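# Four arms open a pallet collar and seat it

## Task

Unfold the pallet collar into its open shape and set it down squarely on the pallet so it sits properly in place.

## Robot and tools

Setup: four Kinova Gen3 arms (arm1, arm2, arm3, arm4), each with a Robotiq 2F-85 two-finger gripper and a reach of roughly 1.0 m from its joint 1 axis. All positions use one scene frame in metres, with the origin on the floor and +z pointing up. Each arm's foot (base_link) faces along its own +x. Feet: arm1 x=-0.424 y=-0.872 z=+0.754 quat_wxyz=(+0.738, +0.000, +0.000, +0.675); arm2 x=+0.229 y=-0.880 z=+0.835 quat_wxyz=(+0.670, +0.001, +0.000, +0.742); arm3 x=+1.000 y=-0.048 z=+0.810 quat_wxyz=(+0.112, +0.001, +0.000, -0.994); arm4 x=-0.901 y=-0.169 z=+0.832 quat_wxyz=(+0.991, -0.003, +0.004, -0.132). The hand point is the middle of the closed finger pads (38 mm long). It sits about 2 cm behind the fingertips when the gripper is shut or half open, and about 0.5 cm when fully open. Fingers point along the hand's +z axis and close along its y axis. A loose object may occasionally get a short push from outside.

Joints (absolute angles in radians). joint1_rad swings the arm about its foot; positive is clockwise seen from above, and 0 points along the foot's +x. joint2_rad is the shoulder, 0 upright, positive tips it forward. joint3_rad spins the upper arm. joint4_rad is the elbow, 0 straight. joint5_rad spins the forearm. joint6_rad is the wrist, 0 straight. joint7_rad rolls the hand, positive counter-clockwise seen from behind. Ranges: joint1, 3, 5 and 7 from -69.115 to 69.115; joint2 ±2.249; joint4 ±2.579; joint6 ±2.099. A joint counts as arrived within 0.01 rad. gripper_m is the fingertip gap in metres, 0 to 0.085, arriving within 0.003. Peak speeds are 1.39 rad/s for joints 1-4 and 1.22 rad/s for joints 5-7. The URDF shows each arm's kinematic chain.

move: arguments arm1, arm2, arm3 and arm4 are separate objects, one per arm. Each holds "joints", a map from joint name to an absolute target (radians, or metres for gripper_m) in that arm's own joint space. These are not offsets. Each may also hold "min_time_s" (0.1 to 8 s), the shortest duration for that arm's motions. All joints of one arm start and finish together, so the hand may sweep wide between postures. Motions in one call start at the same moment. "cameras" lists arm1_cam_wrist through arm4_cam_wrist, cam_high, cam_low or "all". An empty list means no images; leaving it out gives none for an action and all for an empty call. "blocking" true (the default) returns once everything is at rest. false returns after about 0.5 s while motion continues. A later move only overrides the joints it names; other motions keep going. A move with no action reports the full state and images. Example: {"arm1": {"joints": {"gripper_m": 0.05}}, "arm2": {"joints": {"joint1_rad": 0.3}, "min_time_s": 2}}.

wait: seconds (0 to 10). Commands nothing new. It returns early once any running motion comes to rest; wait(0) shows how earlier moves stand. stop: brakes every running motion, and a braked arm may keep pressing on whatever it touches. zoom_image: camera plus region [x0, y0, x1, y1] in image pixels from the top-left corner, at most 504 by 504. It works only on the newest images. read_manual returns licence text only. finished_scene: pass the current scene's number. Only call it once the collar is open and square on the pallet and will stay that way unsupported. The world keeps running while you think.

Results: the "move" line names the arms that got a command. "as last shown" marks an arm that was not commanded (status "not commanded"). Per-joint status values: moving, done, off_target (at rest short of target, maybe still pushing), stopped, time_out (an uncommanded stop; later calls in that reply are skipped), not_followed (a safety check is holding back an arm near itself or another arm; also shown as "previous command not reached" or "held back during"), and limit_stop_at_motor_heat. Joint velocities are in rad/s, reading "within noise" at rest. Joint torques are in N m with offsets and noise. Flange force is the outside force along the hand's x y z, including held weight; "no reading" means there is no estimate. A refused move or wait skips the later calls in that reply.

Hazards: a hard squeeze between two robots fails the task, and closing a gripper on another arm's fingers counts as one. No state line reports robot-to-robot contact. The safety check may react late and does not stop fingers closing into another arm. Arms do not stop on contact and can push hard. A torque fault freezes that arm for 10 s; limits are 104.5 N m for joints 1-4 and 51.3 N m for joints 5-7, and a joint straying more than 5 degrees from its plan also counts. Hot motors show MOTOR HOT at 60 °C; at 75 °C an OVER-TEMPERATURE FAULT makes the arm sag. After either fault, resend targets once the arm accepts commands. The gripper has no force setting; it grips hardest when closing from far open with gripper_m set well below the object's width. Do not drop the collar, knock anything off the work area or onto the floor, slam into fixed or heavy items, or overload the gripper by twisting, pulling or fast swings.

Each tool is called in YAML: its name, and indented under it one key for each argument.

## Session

move:

zoom_image:
  camera: "cam_high"
  region: [240, 110, 640, 440]

zoom_image:
  camera: "cam_low"
  region: [200, 190, 700, 460]

Scene clock: 0.00 s.
Joint torques (N m): no reading
Motor temperatures (°C): arm1=[32 32 26 31 40 35 44] | arm2=[28 31 29 29 36 37 40] | arm3=[29 36 29 31 37 42 37] | arm4=[27 40 26 25 35 43 34]
Flange force (N): no reading
Joint velocities: within noise
arm1.joint_positions: joint1_rad=+0.363 joint2_rad=-0.351 joint3_rad=-0.093 joint4_rad=+1.581 joint5_rad=-0.023 joint6_rad=+1.975 joint7_rad=+1.182 gripper_m=+0.085
arm1.joint_status: not commanded
arm1.hand: x=-0.3653 y=-0.7538 z=+1.2277 quat_wxyz=(+0.019, +0.401, -0.916, +0.027) (m; scene frame)
arm2.joint_positions: joint1_rad=+0.063 joint2_rad=-0.349 joint3_rad=-0.071 joint4_rad=+1.560 joint5_rad=-0.016 joint6_rad=+1.952 joint7_rad=+1.097 gripper_m=+0.085
arm2.joint_status: not commanded
arm2.hand: x=+0.2303 y=-0.7373 z=+1.3153 quat_wxyz=(+0.001, +0.568, -0.823, +0.011) (m; scene frame)
arm3.joint_positions: joint1_rad=-0.347 joint2_rad=-0.422 joint3_rad=-0.089 joint4_rad=+1.424 joint5_rad=-0.076 joint6_rad=+1.962 joint7_rad=+1.495 gripper_m=+0.085
arm3.joint_status: not commanded
arm3.hand: x=+0.8866 y=-0.1413 z=+1.3411 quat_wxyz=(-0.047, -0.949, -0.302, +0.075) (m; scene frame)
arm4.joint_positions: joint1_rad=-0.415 joint2_rad=-0.491 joint3_rad=-0.071 joint4_rad=+1.474 joint5_rad=+0.012 joint6_rad=+1.979 joint7_rad=+1.861 gripper_m=+0.085
arm4.joint_status: not commanded
arm4.hand: x=-0.7767 y=-0.1617 z=+1.3556 quat_wxyz=(-0.084, +0.246, -0.965, +0.026) (m; scene frame)
pictures: arm1_cam_wrist, arm2_cam_wrist, arm3_cam_wrist, arm4_cam_wrist, cam_high, cam_low

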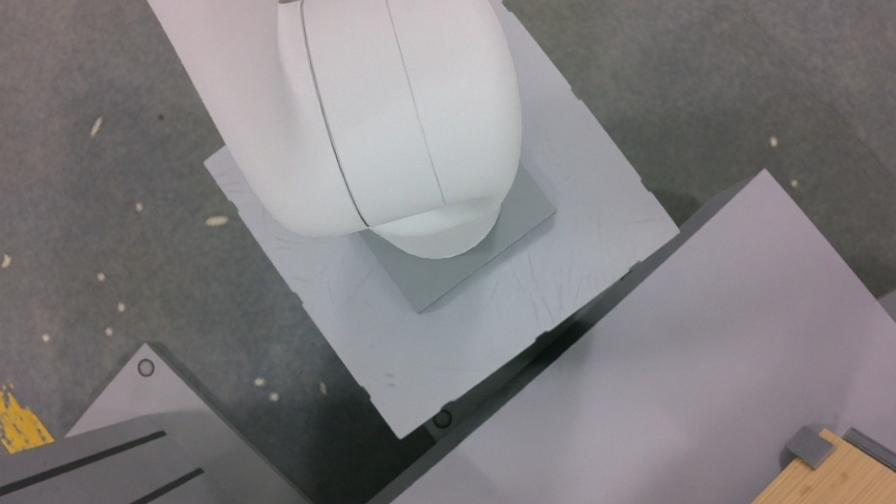

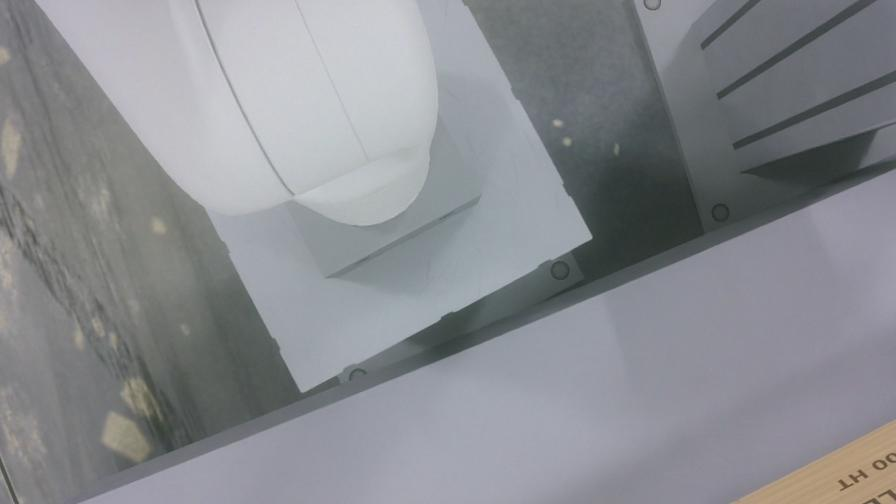

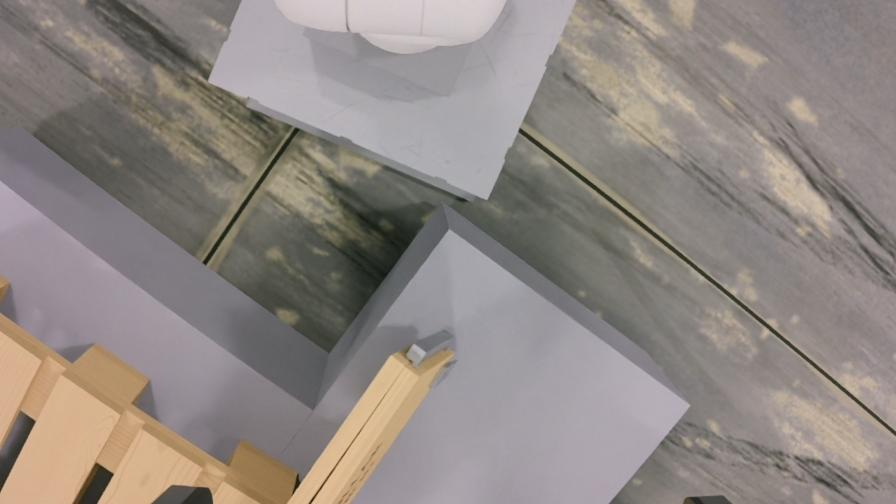

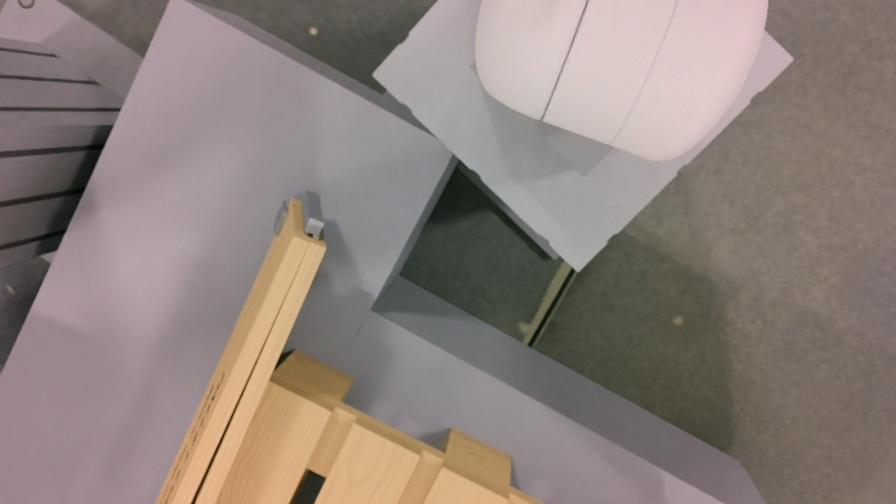

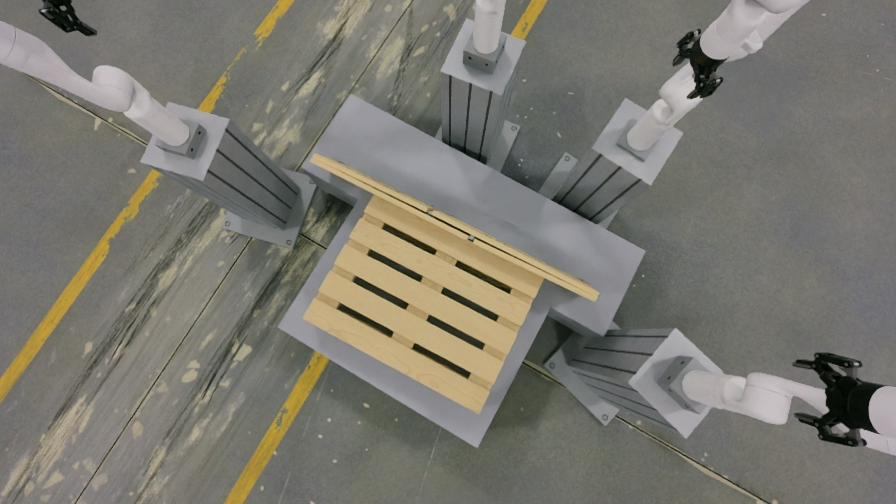

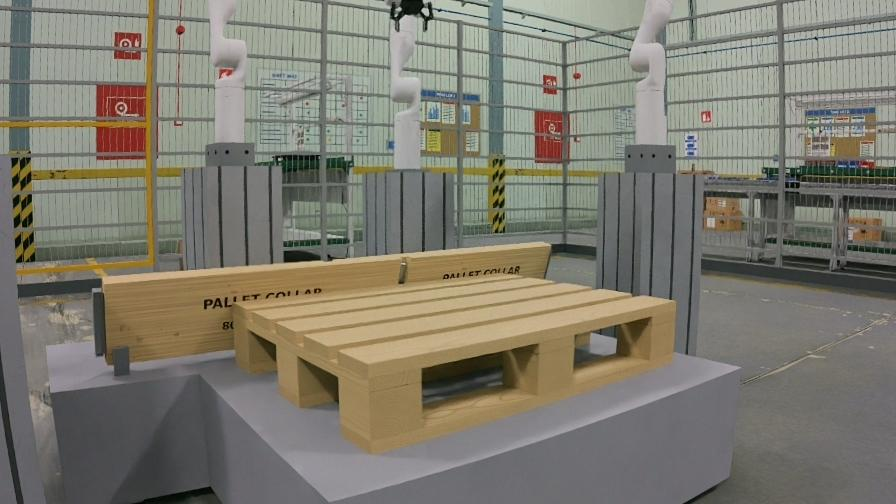

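Scaled by 1.260 from the camera's image (finer frame: 1280x720).

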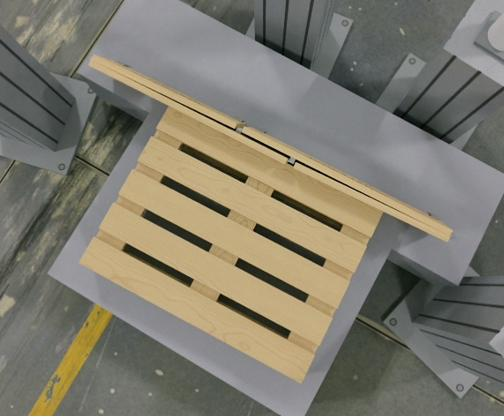

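Scaled by 1.008 from the camera's image (finer frame: 1280x720).

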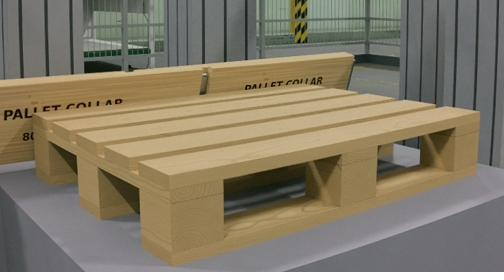

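move:
  arm2: {"joints":{"joint1_rad":-0.2534,"joint2_rad":0.8264,"joint3_rad":0,"joint4_rad":1.0467,"joint5_rad":0,"joint6_rad":1.2685,"joint7_rad":1.2154},"min_time_s":3}
  arm3: {"joints":{"joint1_rad":-0.5192,"joint2_rad":0.8358,"joint3_rad":0,"joint4_rad":1.7417,"joint5_rad":0,"joint6_rad":0.5641,"joint7_rad":0.8271,"gripper_m":0.06},"min_time_s":3}
  arm4: {"joints":{"joint1_rad":0.1567,"joint2_rad":0.8018,"joint3_rad":0,"joint4_rad":2.0166,"joint5_rad":0,"joint6_rad":0.3232,"joint7_rad":1.9923,"gripper_m":0.06},"min_time_s":3}
  cameras: ["arm2_cam_wrist","arm3_cam_wrist","arm4_cam_wrist","cam_low"]

zoom_image:
  camera: "arm3_cam_wrist"
  region: [340, 150, 590, 400]

zoom_image:
  camera: "arm4_cam_wrist"
  region: [340, 150, 590, 400]

zoom_image:
  camera: "arm2_cam_wrist"
  region: [200, 100, 700, 400]

Scene clock: 70.33 s.
Joint torques (N m): arm1=[-0.54 -3.45 -1.33 -8.39 0.3 0.19 0.36] | arm2=[0.59 -21.49 0.1 -9.33 0.19 -0.17 -0.36] | arm3=[-0.71 -19.58 0.26 -5.52 0.46 0.1 -0.03] | arm4=[0.41 -17.18 -0.59 -2.62 -0.17 0.31 -0.05]
Motor temperatures (°C): arm1=[32 32 26 31 40 35 44] | arm2=[28 30 29 29 36 37 40] | arm3=[29 34 28 31 37 42 37] | arm4=[27 38 26 25 35 43 34]
Flange force (N): arm1=[-5.0 -1.3 -1.5] | arm2=[8.3 -2.2 -1.1] | arm3=[1.6 -3.1 -0.8] | arm4=[0.1 1.0 -0.6]
move: arm2 done; arm3 done; arm4 done
Joint velocities: within noise
arm1: as last shown
arm2.joint_positions: joint1_rad=-0.253 joint2_rad=+0.826 joint3_rad=+0.000 joint4_rad=+1.047 joint5_rad=+0.000 joint6_rad=+1.268 joint7_rad=+1.215 gripper_m=+0.085
arm2.joint_status: all done
arm2.hand: x=+0.0403 y=-0.3005 z=+1.0017 quat_wxyz=(+0.000, +0.707, -0.707, -0.001)
arm3.joint_positions: joint1_rad=-0.519 joint2_rad=+0.836 joint3_rad=+0.000 joint4_rad=+1.742 joint5_rad=+0.000 joint6_rad=+0.564 joint7_rad=+0.827 gripper_m=+0.060
arm3.joint_status: all done
arm3.hand: x=+0.6302 y=-0.3550 z=+0.7992 quat_wxyz=(+0.000, -1.000, +0.000, -0.001)
arm4.joint_positions: joint1_rad=+0.157 joint2_rad=+0.802 joint3_rad=+0.000 joint4_rad=+2.017 joint5_rad=+0.000 joint6_rad=+0.323 joint7_rad=+1.992 gripper_m=+0.060
arm4.joint_status: all done
arm4.hand: x=-0.5450 y=-0.3568 z=+0.7980 quat_wxyz=(+0.005, +0.000, -1.000, +0.002)

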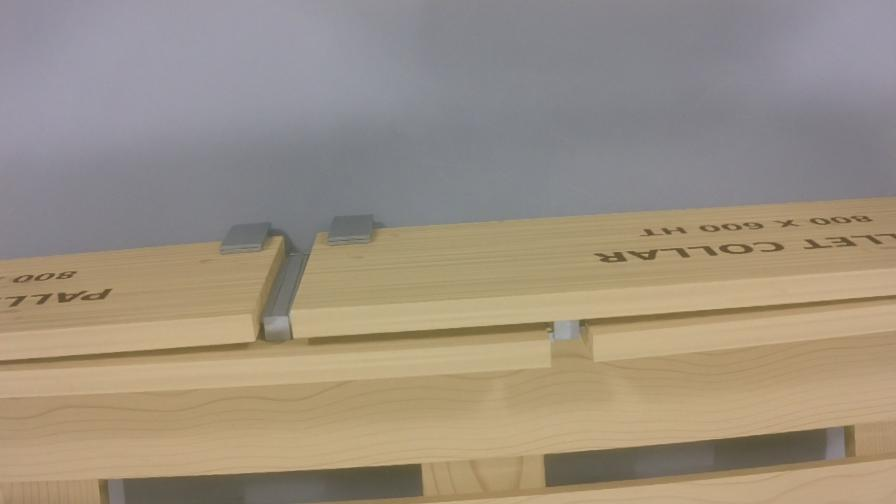

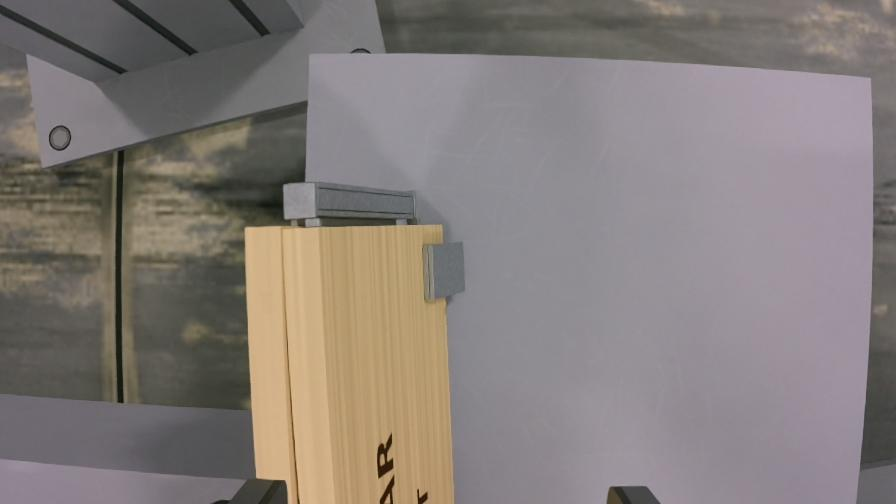

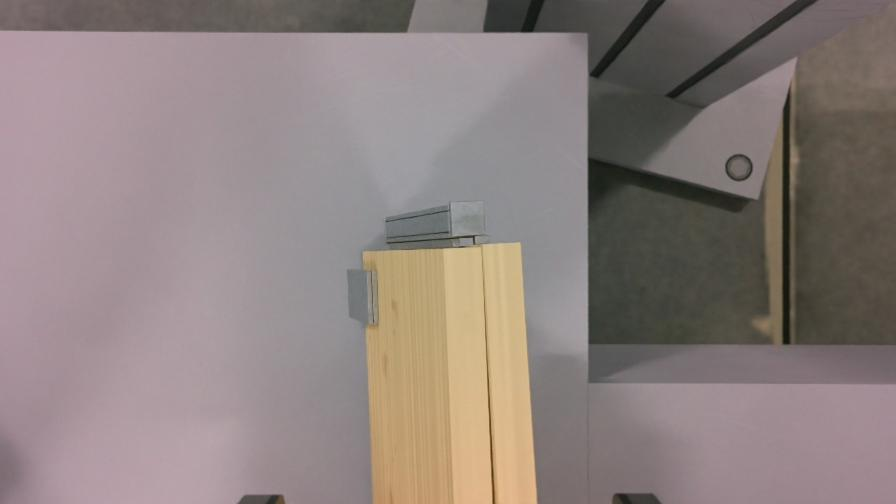

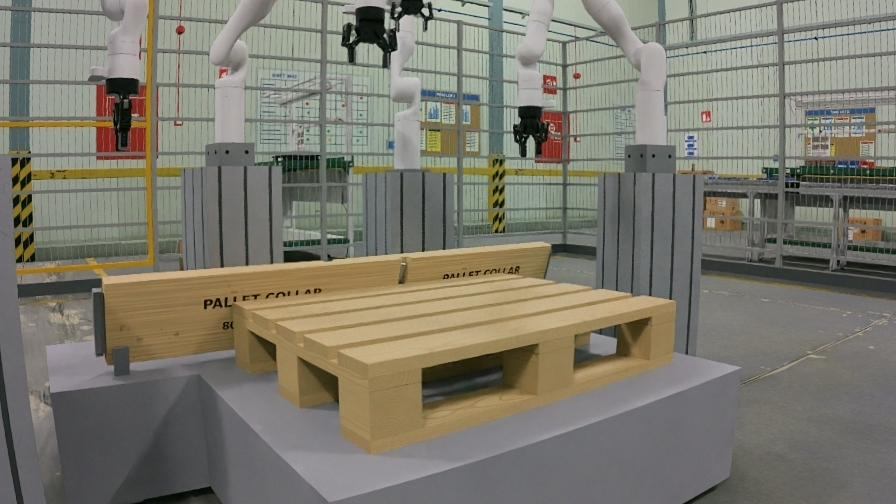

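Scaled by 2.016 from the camera's image (finer frame: 1280x720).

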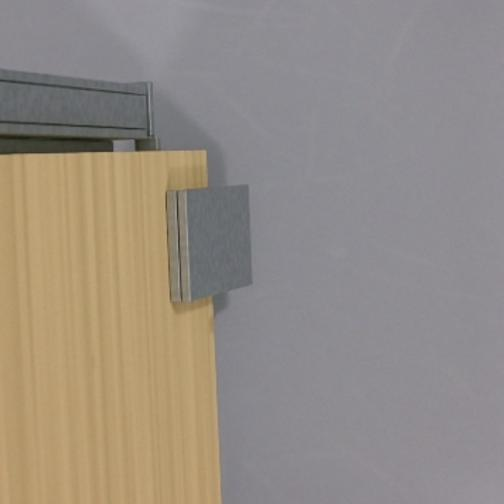

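Scaled by 2.016 from the camera's image (finer frame: 1280x720).

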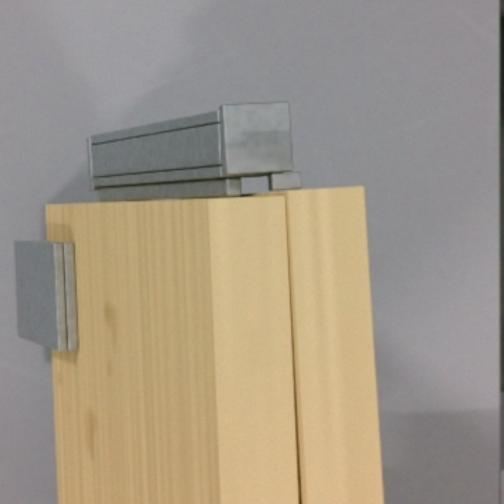

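Scaled by 1.008 from the camera's image (finer frame: 1280x720).

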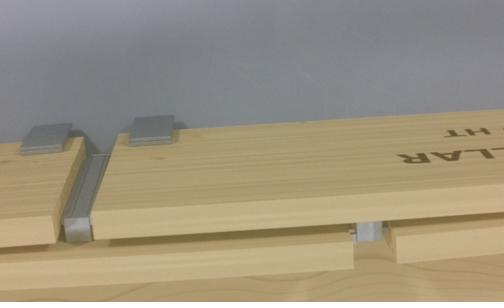

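move:
  arm3: {"joints":{"joint1_rad":-0.5318,"joint2_rad":1.36,"joint4_rad":1.9138,"joint6_rad":-0.1321,"joint7_rad":0.8669},"min_time_s":2.5}
  arm4: {"joints":{"joint1_rad":0.2314,"joint2_rad":1.4238,"joint4_rad":1.9734,"joint6_rad":-0.2557,"joint7_rad":2.1194},"min_time_s":2.5}
  cameras: ["arm3_cam_wrist","arm4_cam_wrist"]

Scene clock: 135.40 s.
Joint torques (N m): arm1=[-0.56 -3.46 -1.28 -8.33 0.27 0.21 0.37] | arm2=[0.58 -21.5 0.08 -9.29 0.19 -0.21 -0.33] | arm3=[-0.67 -18.43 0.31 0.48 0.49 0.1 -0.02] | arm4=[0.38 -17.49 -0.48 2.54 -0.2 0.37 -0.03]
Motor temperatures (°C): arm1=[32 31 26 30 40 35 44] | arm2=[28 31 29 29 36 37 40] | arm3=[29 34 28 31 37 42 37] | arm4=[27 37 26 25 35 43 34]
Flange force (N): arm1=[-5.1 -1.2 -1.7] | arm2=[8.1 -2.1 -1.3] | arm3=[1.3 -2.1 -2.3] | arm4=[0.4 0.1 -0.8]
move: arm3 done; arm4 done
Joint velocities: within noise
arm1, arm2: as last shown
arm2.hand: x=+0.0403 y=-0.3006 z=+1.0017 quat_wxyz=(+0.000, +0.707, -0.707, -0.001)
arm3.joint_positions: joint1_rad=-0.532 joint2_rad=+1.360 joint3_rad=+0.000 joint4_rad=+1.914 joint5_rad=+0.000 joint6_rad=-0.132 joint7_rad=+0.867 gripper_m=+0.060
arm3.joint_status: all done
arm3.hand: x=+0.7146 y=-0.2841 z=+0.5593 quat_wxyz=(+0.000, -1.000, -0.027, -0.001)
arm4.joint_positions: joint1_rad=+0.231 joint2_rad=+1.424 joint3_rad=+0.000 joint4_rad=+1.973 joint5_rad=+0.000 joint6_rad=-0.256 joint7_rad=+2.119 gripper_m=+0.060
arm4.joint_status: all done
arm4.hand: x=-0.6197 y=-0.3527 z=+0.5616 quat_wxyz=(+0.005, +0.026, -1.000, +0.002)

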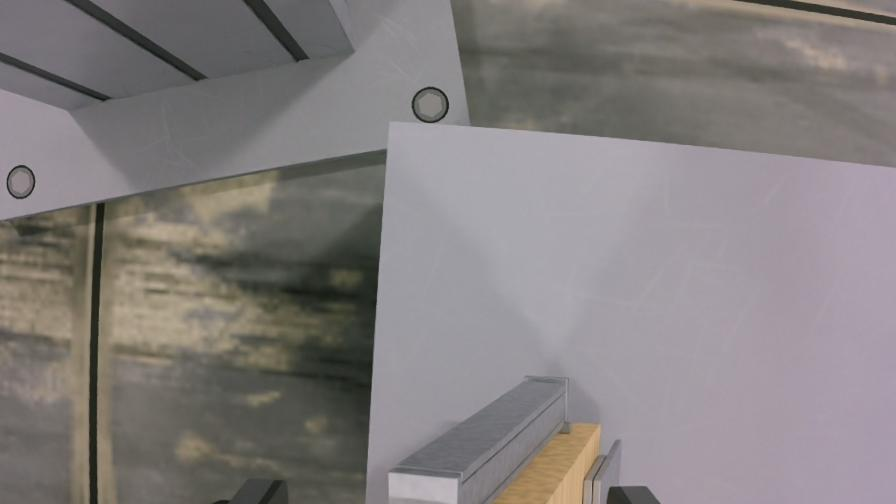

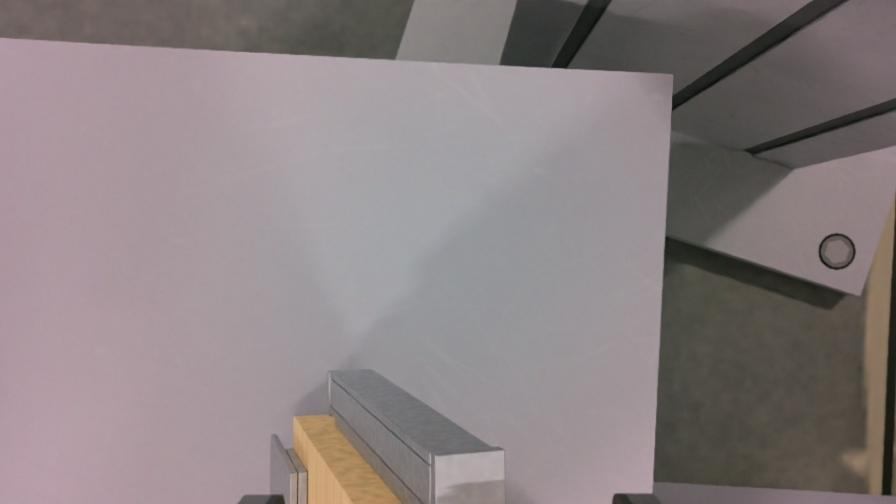

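move:
  arm3: {"joints":{"joint1_rad":-0.5170,"joint2_rad":1.5774,"joint4_rad":1.7155,"joint6_rad":-0.1513,"joint7_rad":0.8817},"min_time_s":3}
  arm4: {"joints":{"joint1_rad":0.2253,"joint2_rad":1.6396,"joint4_rad":1.7638,"joint6_rad":-0.2618,"joint7_rad":2.1132},"min_time_s":3}

move:
  arm3: {"joints":{"gripper_m":0.004}}
  arm4: {"joints":{"gripper_m":0.004}}
  cameras: ["arm3_cam_wrist","arm4_cam_wrist","cam_low","cam_high"]

Scene clock: 166.20 s.
Joint torques (N m): arm1=[-0.53 -3.47 -1.23 -8.43 0.27 0.22 0.39] | arm2=[0.63 -21.5 0.14 -9.26 0.2 -0.24 -0.35] | arm3=[-0.68 -18.64 0.38 0.57 0.5 0.12 -0.01] | arm4=[0.4 -17.59 -0.45 2.57 -0.19 0.31 0.01]
Motor temperatures (°C): arm1=[32 31 26 30 40 35 44] | arm2=[28 32 29 29 36 37 40] | arm3=[29 34 28 31 37 42 37] | arm4=[27 37 26 25 35 43 34]
Flange force (N): arm1=[-5.0 -0.9 -1.3] | arm2=[7.8 -2.0 -1.4] | arm3=[1.5 -2.2 -3.1] | arm4=[0.3 0.1 -0.9]
move: arm3 done; arm4 done
Joint velocities: within noise
arm1, arm2: as last shown
arm3.joint_positions: joint1_rad=-0.517 joint2_rad=+1.577 joint3_rad=+0.000 joint4_rad=+1.716 joint5_rad=+0.000 joint6_rad=-0.151 joint7_rad=+0.882 gripper_m=+0.060
arm3.joint_status: all done
arm3.hand: x=+0.7088 y=-0.2822 z=+0.4693 quat_wxyz=(+0.000, -1.000, -0.027, -0.001)
arm4.joint_positions: joint1_rad=+0.225 joint2_rad=+1.640 joint3_rad=+0.000 joint4_rad=+1.764 joint5_rad=+0.000 joint6_rad=-0.262 joint7_rad=+2.113 gripper_m=+0.060
arm4.joint_status: all done
arm4.hand: x=-0.6180 y=-0.3521 z=+0.4715 quat_wxyz=(+0.005, +0.026, -1.000, +0.002)
pictures: none

Scene clock: 167.10 s.
Joint torques (N m): arm1=[-0.58 -3.46 -1.24 -8.37 0.28 0.2 0.42] | arm2=[0.58 -21.53 0.08 -9.25 0.2 -0.17 -0.38] | arm3=[7.33 -1.74 16.18 2.47 -1.19 3.2 -0.32] | arm4=[-9.35 -6.57 -21.31 -2.77 2.56 0.6 -0.21]
Motor temperatures (°C): arm1=[32 31 26 30 40 35 44] | arm2=[28 32 29 29 36 37 40] | arm3=[29 34 28 31 37 42 37] | arm4=[27 37 26 25 35 43 34]
Flange force (N): arm1=[-4.9 -0.9 -1.5] | arm2=[7.8 -2.1 -1.2] | arm3=[13.4 14.8 -38.7] | arm4=[22.0 -20.6 -40.5]
move: arm3 off_target; arm4 off_target
Joint velocities: within noise
arm1, arm2: as last shown
arm3.joint_positions: joint1_rad=-0.517 joint2_rad=+1.577 joint3_rad=+0.000 joint4_rad=+1.716 joint5_rad=+0.000 joint6_rad=-0.151 joint7_rad=+0.882 gripper_m=+0.025
arm3.joint_status: gripper_m off_target (ended at +0.025, target +0.004)
arm3.hand: x=+0.7088 y=-0.2822 z=+0.4693 quat_wxyz=(+0.000, -1.000, -0.027, -0.001)
arm4.joint_positions: joint1_rad=+0.225 joint2_rad=+1.640 joint3_rad=+0.000 joint4_rad=+1.764 joint5_rad=+0.000 joint6_rad=-0.262 joint7_rad=+2.113 gripper_m=+0.025
arm4.joint_status: gripper_m off_target (ended at +0.025, target +0.004)
arm4.hand: x=-0.6180 y=-0.3521 z=+0.4715 quat_wxyz=(+0.005, +0.026, -1.000, +0.002)
pictures: arm3_cam_wrist, arm4_cam_wrist, cam_high, cam_low

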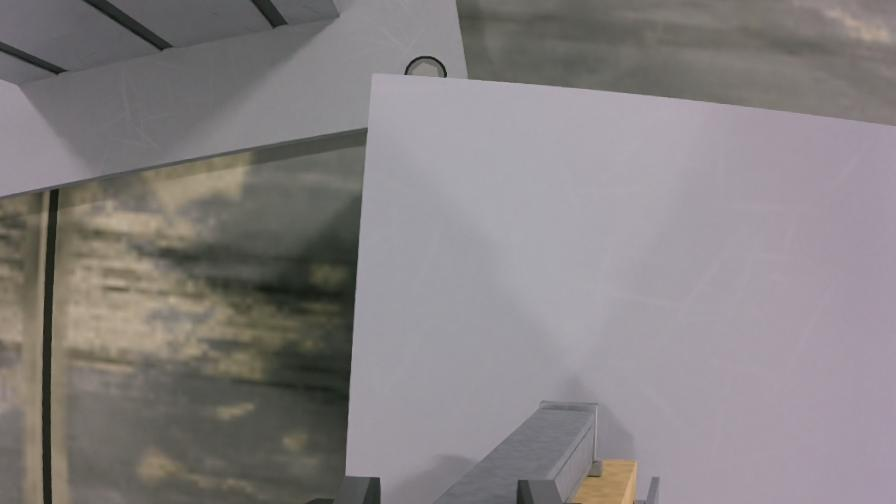

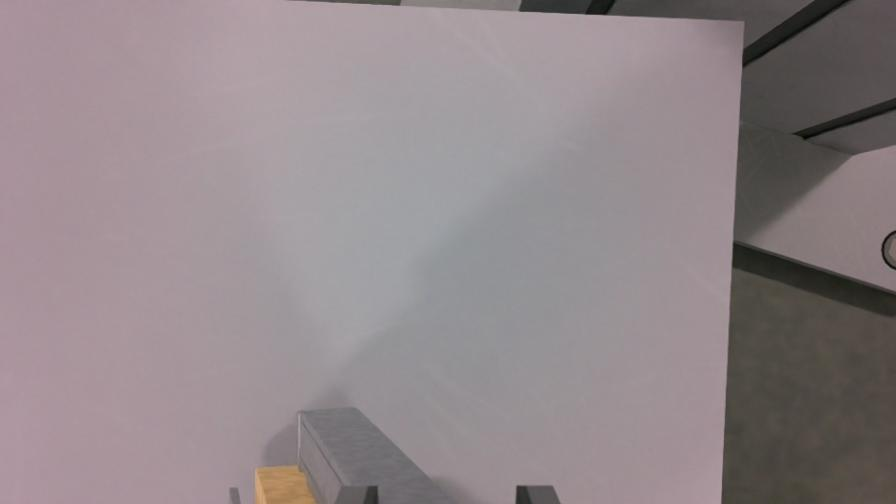

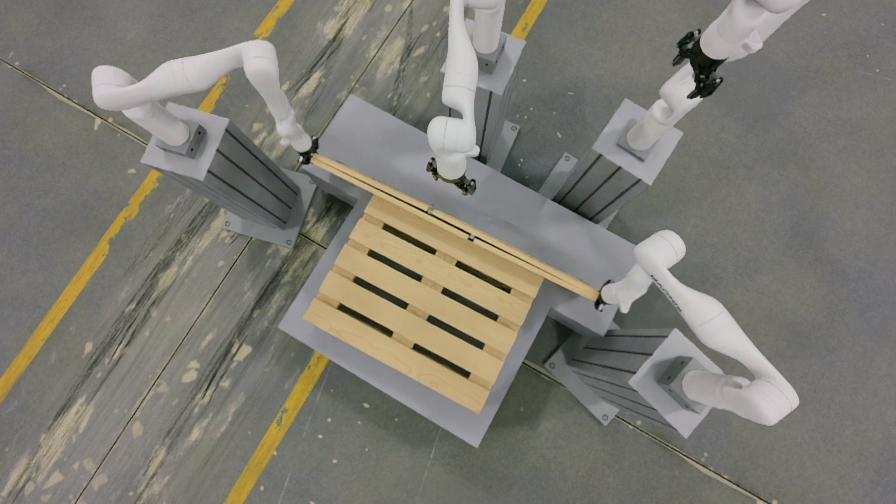

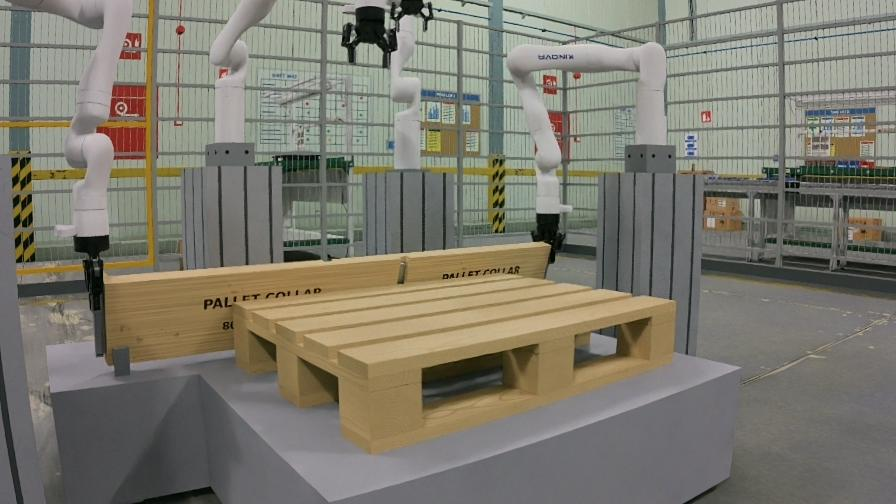

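move:
  arm3: {"joints":{"joint1_rad":-0.6229,"joint2_rad":1.5099,"joint4_rad":1.6680,"joint6_rad":-0.0363,"joint7_rad":0.7758},"min_time_s":3}
  arm4: {"joints":{"joint1_rad":0.3526,"joint2_rad":1.5631,"joint4_rad":1.7305,"joint6_rad":-0.1520,"joint7_rad":2.2405},"min_time_s":3}
  cameras: ["arm3_cam_wrist","arm4_cam_wrist","cam_low"]

Scene clock: 197.67 s.
Joint torques (N m): arm1=[-0.58 -3.51 -1.29 -8.37 0.3 0.19 0.38] | arm2=[0.67 -21.56 0.07 -9.26 0.19 -0.2 -0.36] | arm3=[-4.56 -27.27 -3.69 3.99 0.99 1.79 0.43] | arm4=[3.27 -25.73 4.29 7.87 -0.45 2.15 0.02]
Motor temperatures (°C): arm1=[32 31 26 30 40 35 44] | arm2=[28 32 29 29 36 37 40] | arm3=[29 34 29 31 37 42 37] | arm4=[27 36 27 25 35 43 34]
Flange force (N): arm1=[-5.1 -1.1 -1.6] | arm2=[7.8 -1.9 -1.3] | arm3=[-10.4 -3.2 25.4] | arm4=[-11.6 0.1 30.8]
move: arm3 done; arm4 done
Joint velocities: within noise
arm1, arm2: as last shown
arm3.joint_positions: joint1_rad=-0.623 joint2_rad=+1.510 joint3_rad=+0.000 joint4_rad=+1.668 joint5_rad=+0.000 joint6_rad=-0.036 joint7_rad=+0.776 gripper_m=+0.016
arm3.joint_status: all done
arm3.on_its_own: gripper_m moved -0.010 toward your old target +0.004
arm3.hand: x=+0.7119 y=-0.3381 z=+0.4943 quat_wxyz=(+0.000, -1.000, -0.027, -0.001)
arm4.joint_positions: joint1_rad=+0.353 joint2_rad=+1.563 joint3_rad=+0.000 joint4_rad=+1.730 joint5_rad=+0.000 joint6_rad=-0.152 joint7_rad=+2.240 gripper_m=+0.016
arm4.joint_status: all done
arm4.on_its_own: gripper_m moved -0.010 toward your old target +0.004
arm4.hand: x=-0.6148 y=-0.4070 z=+0.4968 quat_wxyz=(+0.005, +0.026, -1.000, +0.002)

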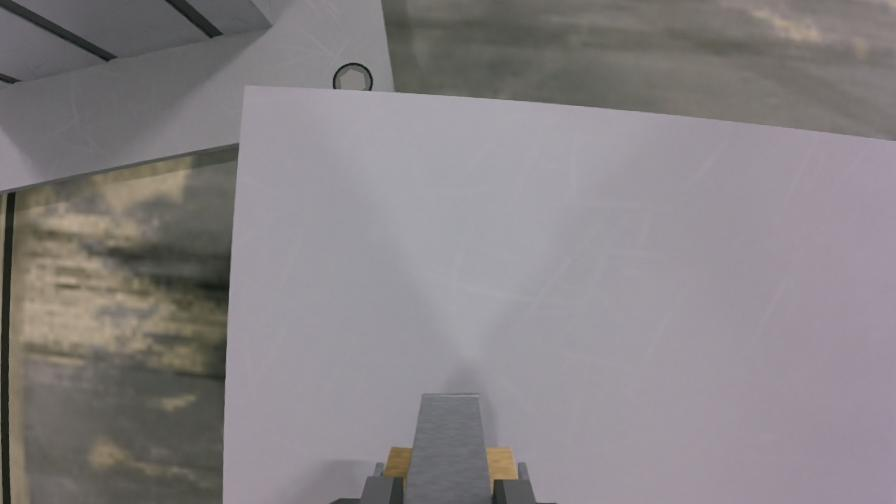

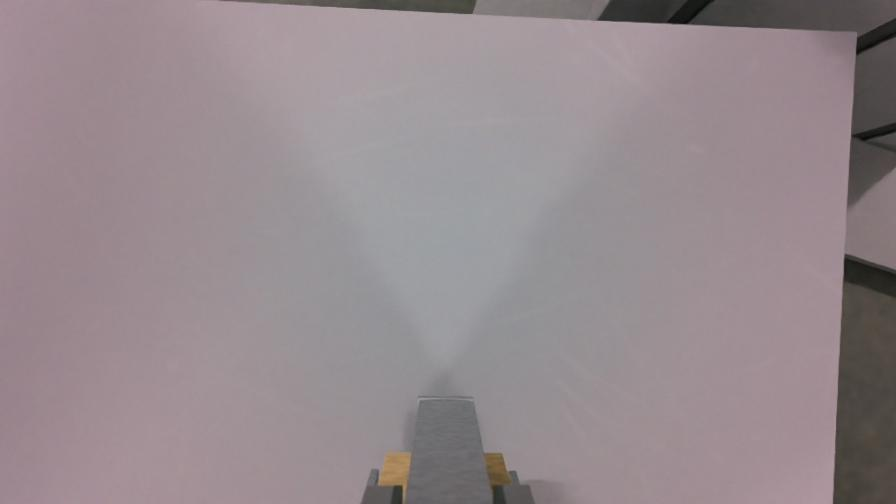

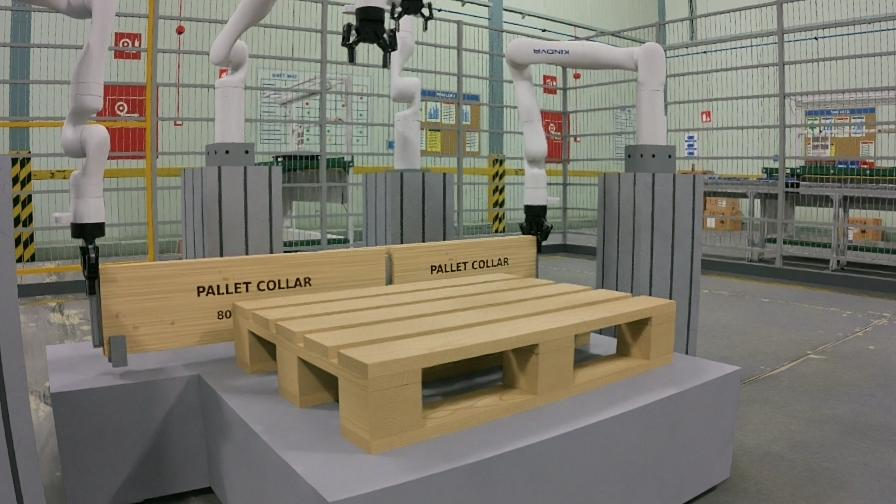

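move:
  arm3: {"joints":{"joint2_rad":1.0034,"joint4_rad":1.9661,"joint6_rad":0.1721},"min_time_s":4}
  arm4: {"joints":{"joint2_rad":1.0437,"joint4_rad":2.0680,"joint6_rad":0.0298},"min_time_s":4}
  cameras: ["arm2_cam_wrist","cam_low","arm3_cam_wrist"]

zoom_image:
  camera: "arm2_cam_wrist"
  region: [150, 50, 700, 380]

Scene clock: 212.57 s.
Joint torques (N m): arm1=[-0.54 -3.48 -1.22 -8.38 0.3 0.22 0.41] | arm2=[0.71 -21.53 0.06 -9.29 0.21 -0.26 -0.37] | arm3=[-1.51 -29.77 0.26 -3.55 0.7 -0.04 0.15] | arm4=[0.53 -30.16 0.04 -0.48 0.17 -0.39 0.31]
Motor temperatures (°C): arm1=[32 31 26 30 40 35 44] | arm2=[28 32 29 29 36 37 40] | arm3=[29 35 29 31 37 42 37] | arm4=[27 38 27 25 35 43 34]
Flange force (N): arm1=[-5.0 -0.8 -1.5] | arm2=[7.9 -1.9 -1.4] | arm3=[-0.7 -3.1 26.3] | arm4=[-2.1 0.4 31.7]
move: arm3 done; arm4 done
Joint velocities: within noise
arm1, arm2: as last shown
arm3.joint_positions: joint1_rad=-0.623 joint2_rad=+1.003 joint3_rad=+0.000 joint4_rad=+1.966 joint5_rad=+0.000 joint6_rad=+0.172 joint7_rad=+0.776 gripper_m=+0.016
arm3.joint_status: all done
arm3.hand: x=+0.7114 y=-0.3380 z=+0.6993 quat_wxyz=(+0.000, -1.000, -0.027, -0.001)
arm4.joint_positions: joint1_rad=+0.353 joint2_rad=+1.044 joint3_rad=+0.000 joint4_rad=+2.068 joint5_rad=+0.000 joint6_rad=+0.030 joint7_rad=+2.241 gripper_m=+0.016
arm4.joint_status: all done
arm4.hand: x=-0.6129 y=-0.4061 z=+0.7017 quat_wxyz=(+0.005, +0.026, -1.000, +0.002)
pictures: arm2_cam_wrist, arm3_cam_wrist, cam_low

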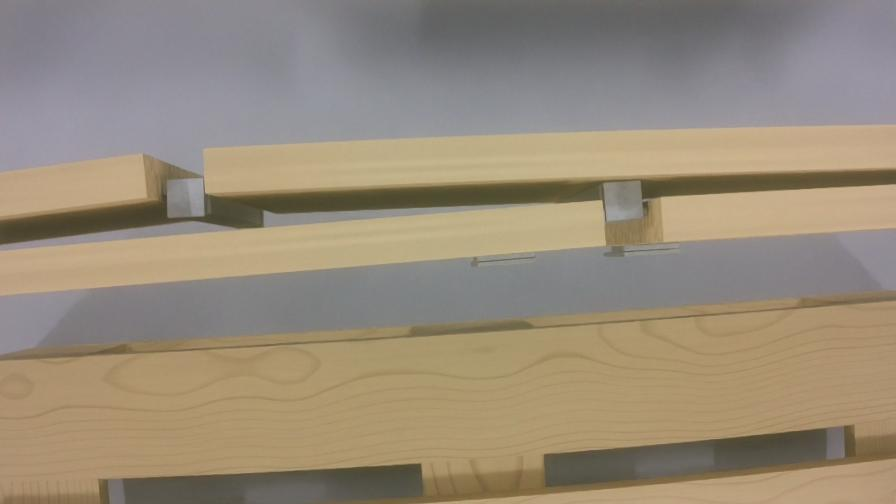

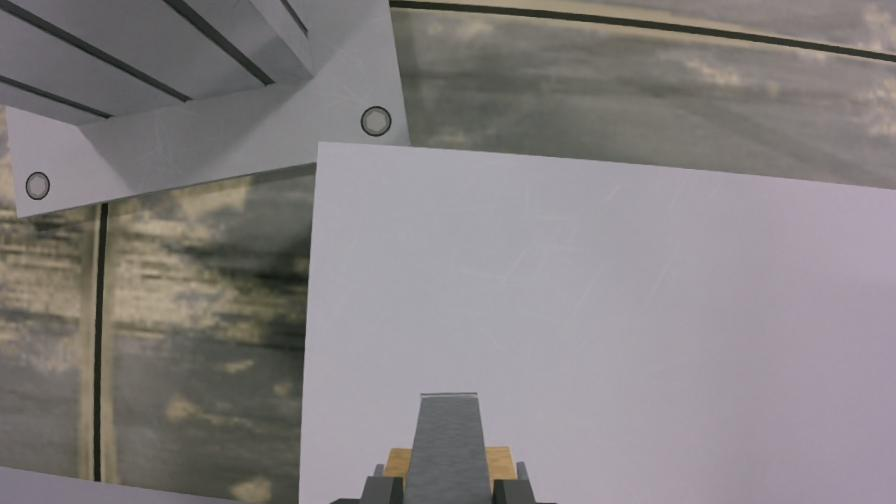

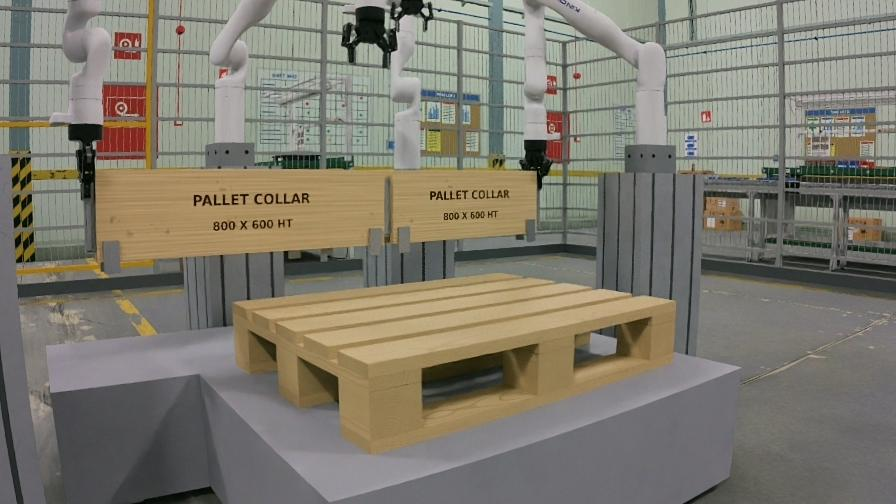

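Region (150, 50, 700, 380) is 550x330 pixels. A region can be at most 504 by 504 pixels.

move:
  arm4: {"joints":{"joint1_rad":0.3440,"joint2_rad":1.0441,"joint4_rad":2.0560,"joint6_rad":0.0415,"joint7_rad":2.2319},"min_time_s":2}
  cameras: ["arm2_cam_wrist"]

Scene clock: 229.60 s.
Joint torques (N m): arm1=[-0.53 -3.48 -1.25 -8.39 0.27 0.17 0.39] | arm2=[0.62 -21.61 0.1 -9.24 0.2 -0.21 -0.31] | arm3=[6.78 -37.11 11.44 -15.58 1.43 -5.82 -0.12] | arm4=[-7.18 -39.51 -9.54 -14.52 0.31 -6.89 0.68]
Motor temperatures (°C): arm1=[32 31 26 30 40 35 44] | arm2=[28 32 29 29 35 37 40] | arm3=[29 36 29 31 37 42 37] | arm4=[27 39 27 25 35 43 34]
Flange force (N): arm1=[-5.0 -1.0 -1.6] | arm2=[7.5 -1.9 -1.3] | arm3=[28.3 -3.0 26.0] | arm4=[27.3 0.5 32.3]
move: arm4 done
Joint velocities: within noise
arm1, arm2, arm3: as last shown
arm3.hand: x=+0.7115 y=-0.3380 z=+0.6993 quat_wxyz=(+0.000, -1.000, -0.027, -0.001)
arm4.joint_positions: joint1_rad=+0.344 joint2_rad=+1.044 joint3_rad=+0.000 joint4_rad=+2.056 joint5_rad=+0.000 joint6_rad=+0.042 joint7_rad=+2.232 gripper_m=+0.016
arm4.joint_status: all done
arm4.hand: x=-0.6080 y=-0.4058 z=+0.7016 quat_wxyz=(+0.005, +0.026, -1.000, +0.002)

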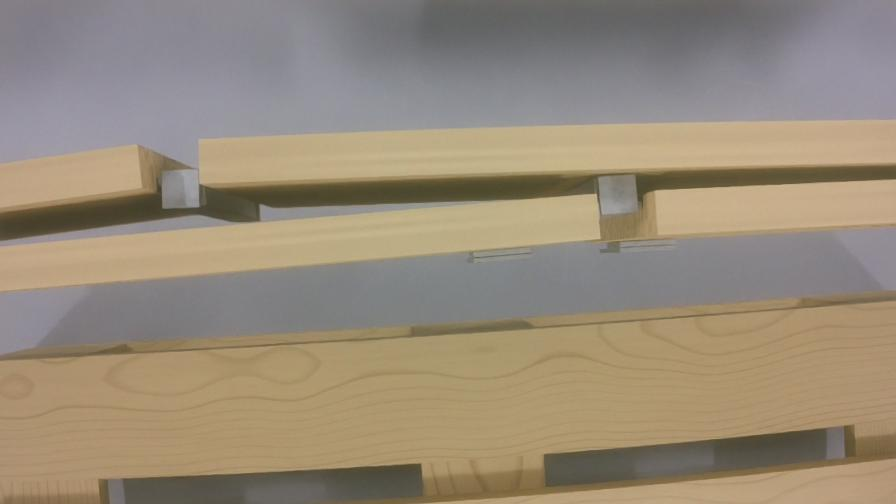

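move:
  arm3: {"joints":{"joint1_rad":-0.5889,"joint2_rad":1.0109,"joint4_rad":1.9150,"joint6_rad":0.2157,"joint7_rad":0.8098},"min_time_s":4}
  arm4: {"joints":{"joint1_rad":0.3220,"joint2_rad":1.0458,"joint4_rad":2.0216,"joint6_rad":0.0742,"joint7_rad":2.2099},"min_time_s":4}
  cameras: ["arm2_cam_wrist","cam_high","arm3_cam_wrist","arm4_cam_wrist"]

zoom_image:
  camera: "cam_high"
  region: [260, 110, 640, 430]

Scene clock: 342.03 s.
Joint torques (N m): arm1=[-0.54 -3.46 -1.29 -8.43 0.24 0.2 0.38] | arm2=[0.58 -21.52 0.06 -9.26 0.18 -0.21 -0.33] | arm3=[30.42 -59 42.25 -51.4 4.34 -22.42 -0.91] | arm4=[-28.57 -67.34 -36.52 -55.8 -0.38 -25.9 1.37]
Motor temperatures (°C): arm1=[32 31 26 30 39 34 44] | arm2=[28 33 29 29 35 37 40] | arm3=[30 38 30 34 37 43 37] | arm4=[28 48 28 29 35 44 34]
Flange force (N): arm1=[-5.0 -1.2 -1.3] | arm2=[7.8 -2.1 -1.3] | arm3=[113.2 -1.2 26.6] | arm4=[113.3 0.4 37.7]
move: arm3 time_out; arm4 time_out
TORQUE WARNING: arm3's joint2_rad reached its warning level (56.7 N m). A warning alone does not stop the arm.
TORQUE WARNING: arm4's joint2_rad reached its warning level (56.7 N m). A warning alone does not stop the arm.
Joint velocities: within noise
arm1.joint_positions: joint1_rad=+0.363 joint2_rad=-0.351 joint3_rad=-0.093 joint4_rad=+1.581 joint5_rad=-0.023 joint6_rad=+1.975 joint7_rad=+1.182 gripper_m=+0.085
arm1.joint_status: not commanded
arm1.hand: x=-0.3653 y=-0.7538 z=+1.2277 quat_wxyz=(+0.019, +0.401, -0.916, +0.027)
arm2: as last shown
arm3.joint_positions: joint1_rad=-0.589 joint2_rad=+1.011 joint3_rad=+0.000 joint4_rad=+1.936 joint5_rad=+0.000 joint6_rad=+0.216 joint7_rad=+0.810 gripper_m=+0.016
arm3.joint_status: joint4_rad time_out (moved -0.030 of -0.051); the others done
arm3.hand: x=+0.7003 y=-0.3295 z=+0.6980 quat_wxyz=(+0.007, -1.000, -0.027, -0.008)
arm4.joint_positions: joint1_rad=+0.322 joint2_rad=+1.046 joint3_rad=+0.000 joint4_rad=+2.042 joint5_rad=+0.000 joint6_rad=+0.074 joint7_rad=+2.210 gripper_m=+0.016
arm4.joint_status: joint4_rad time_out (moved -0.014 of -0.034); the others done
arm4.hand: x=-0.6043 y=-0.3982 z=+0.7012 quat_wxyz=(+0.013, +0.026, -1.000, -0.004)
pictures: arm2_cam_wrist, arm3_cam_wrist, arm4_cam_wrist, cam_high

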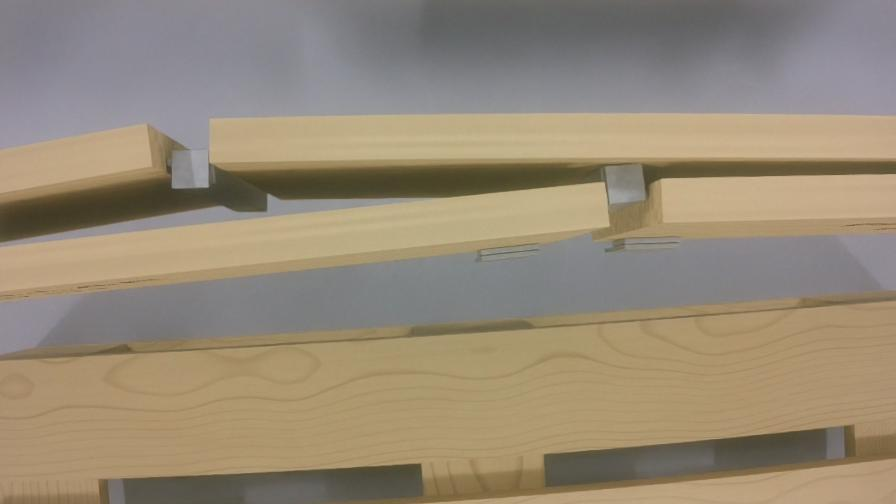

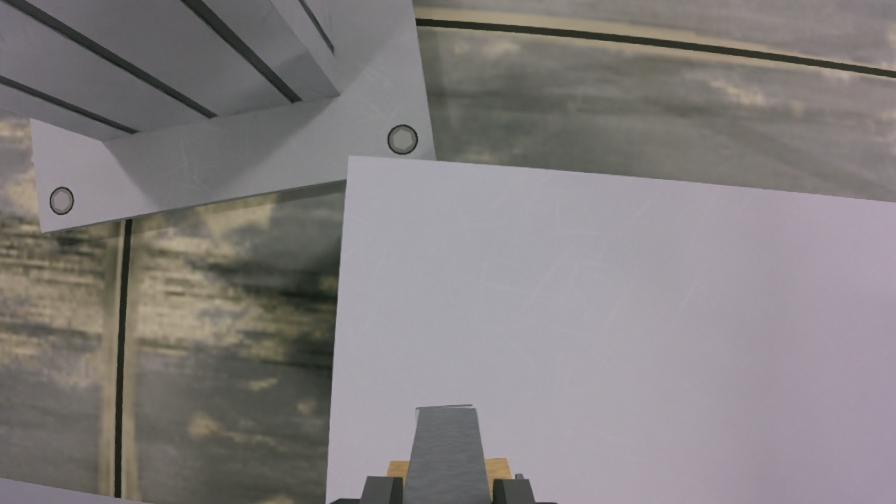

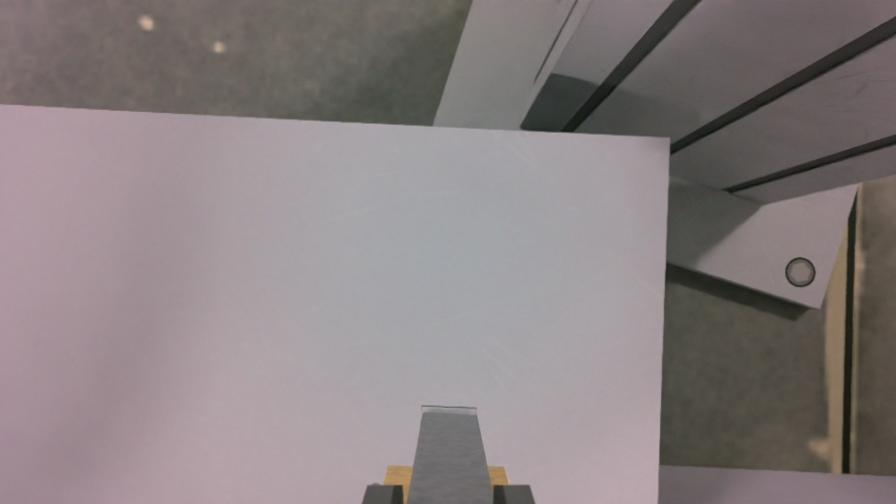

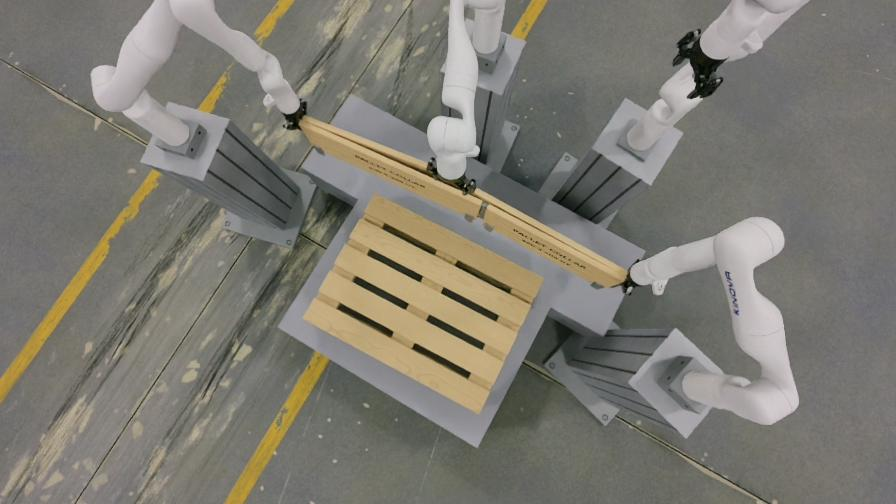

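Scaled by 1.326 from the camera's image (finer frame: 1280x720).

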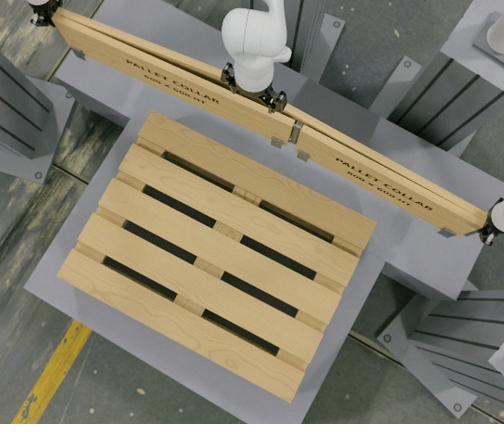

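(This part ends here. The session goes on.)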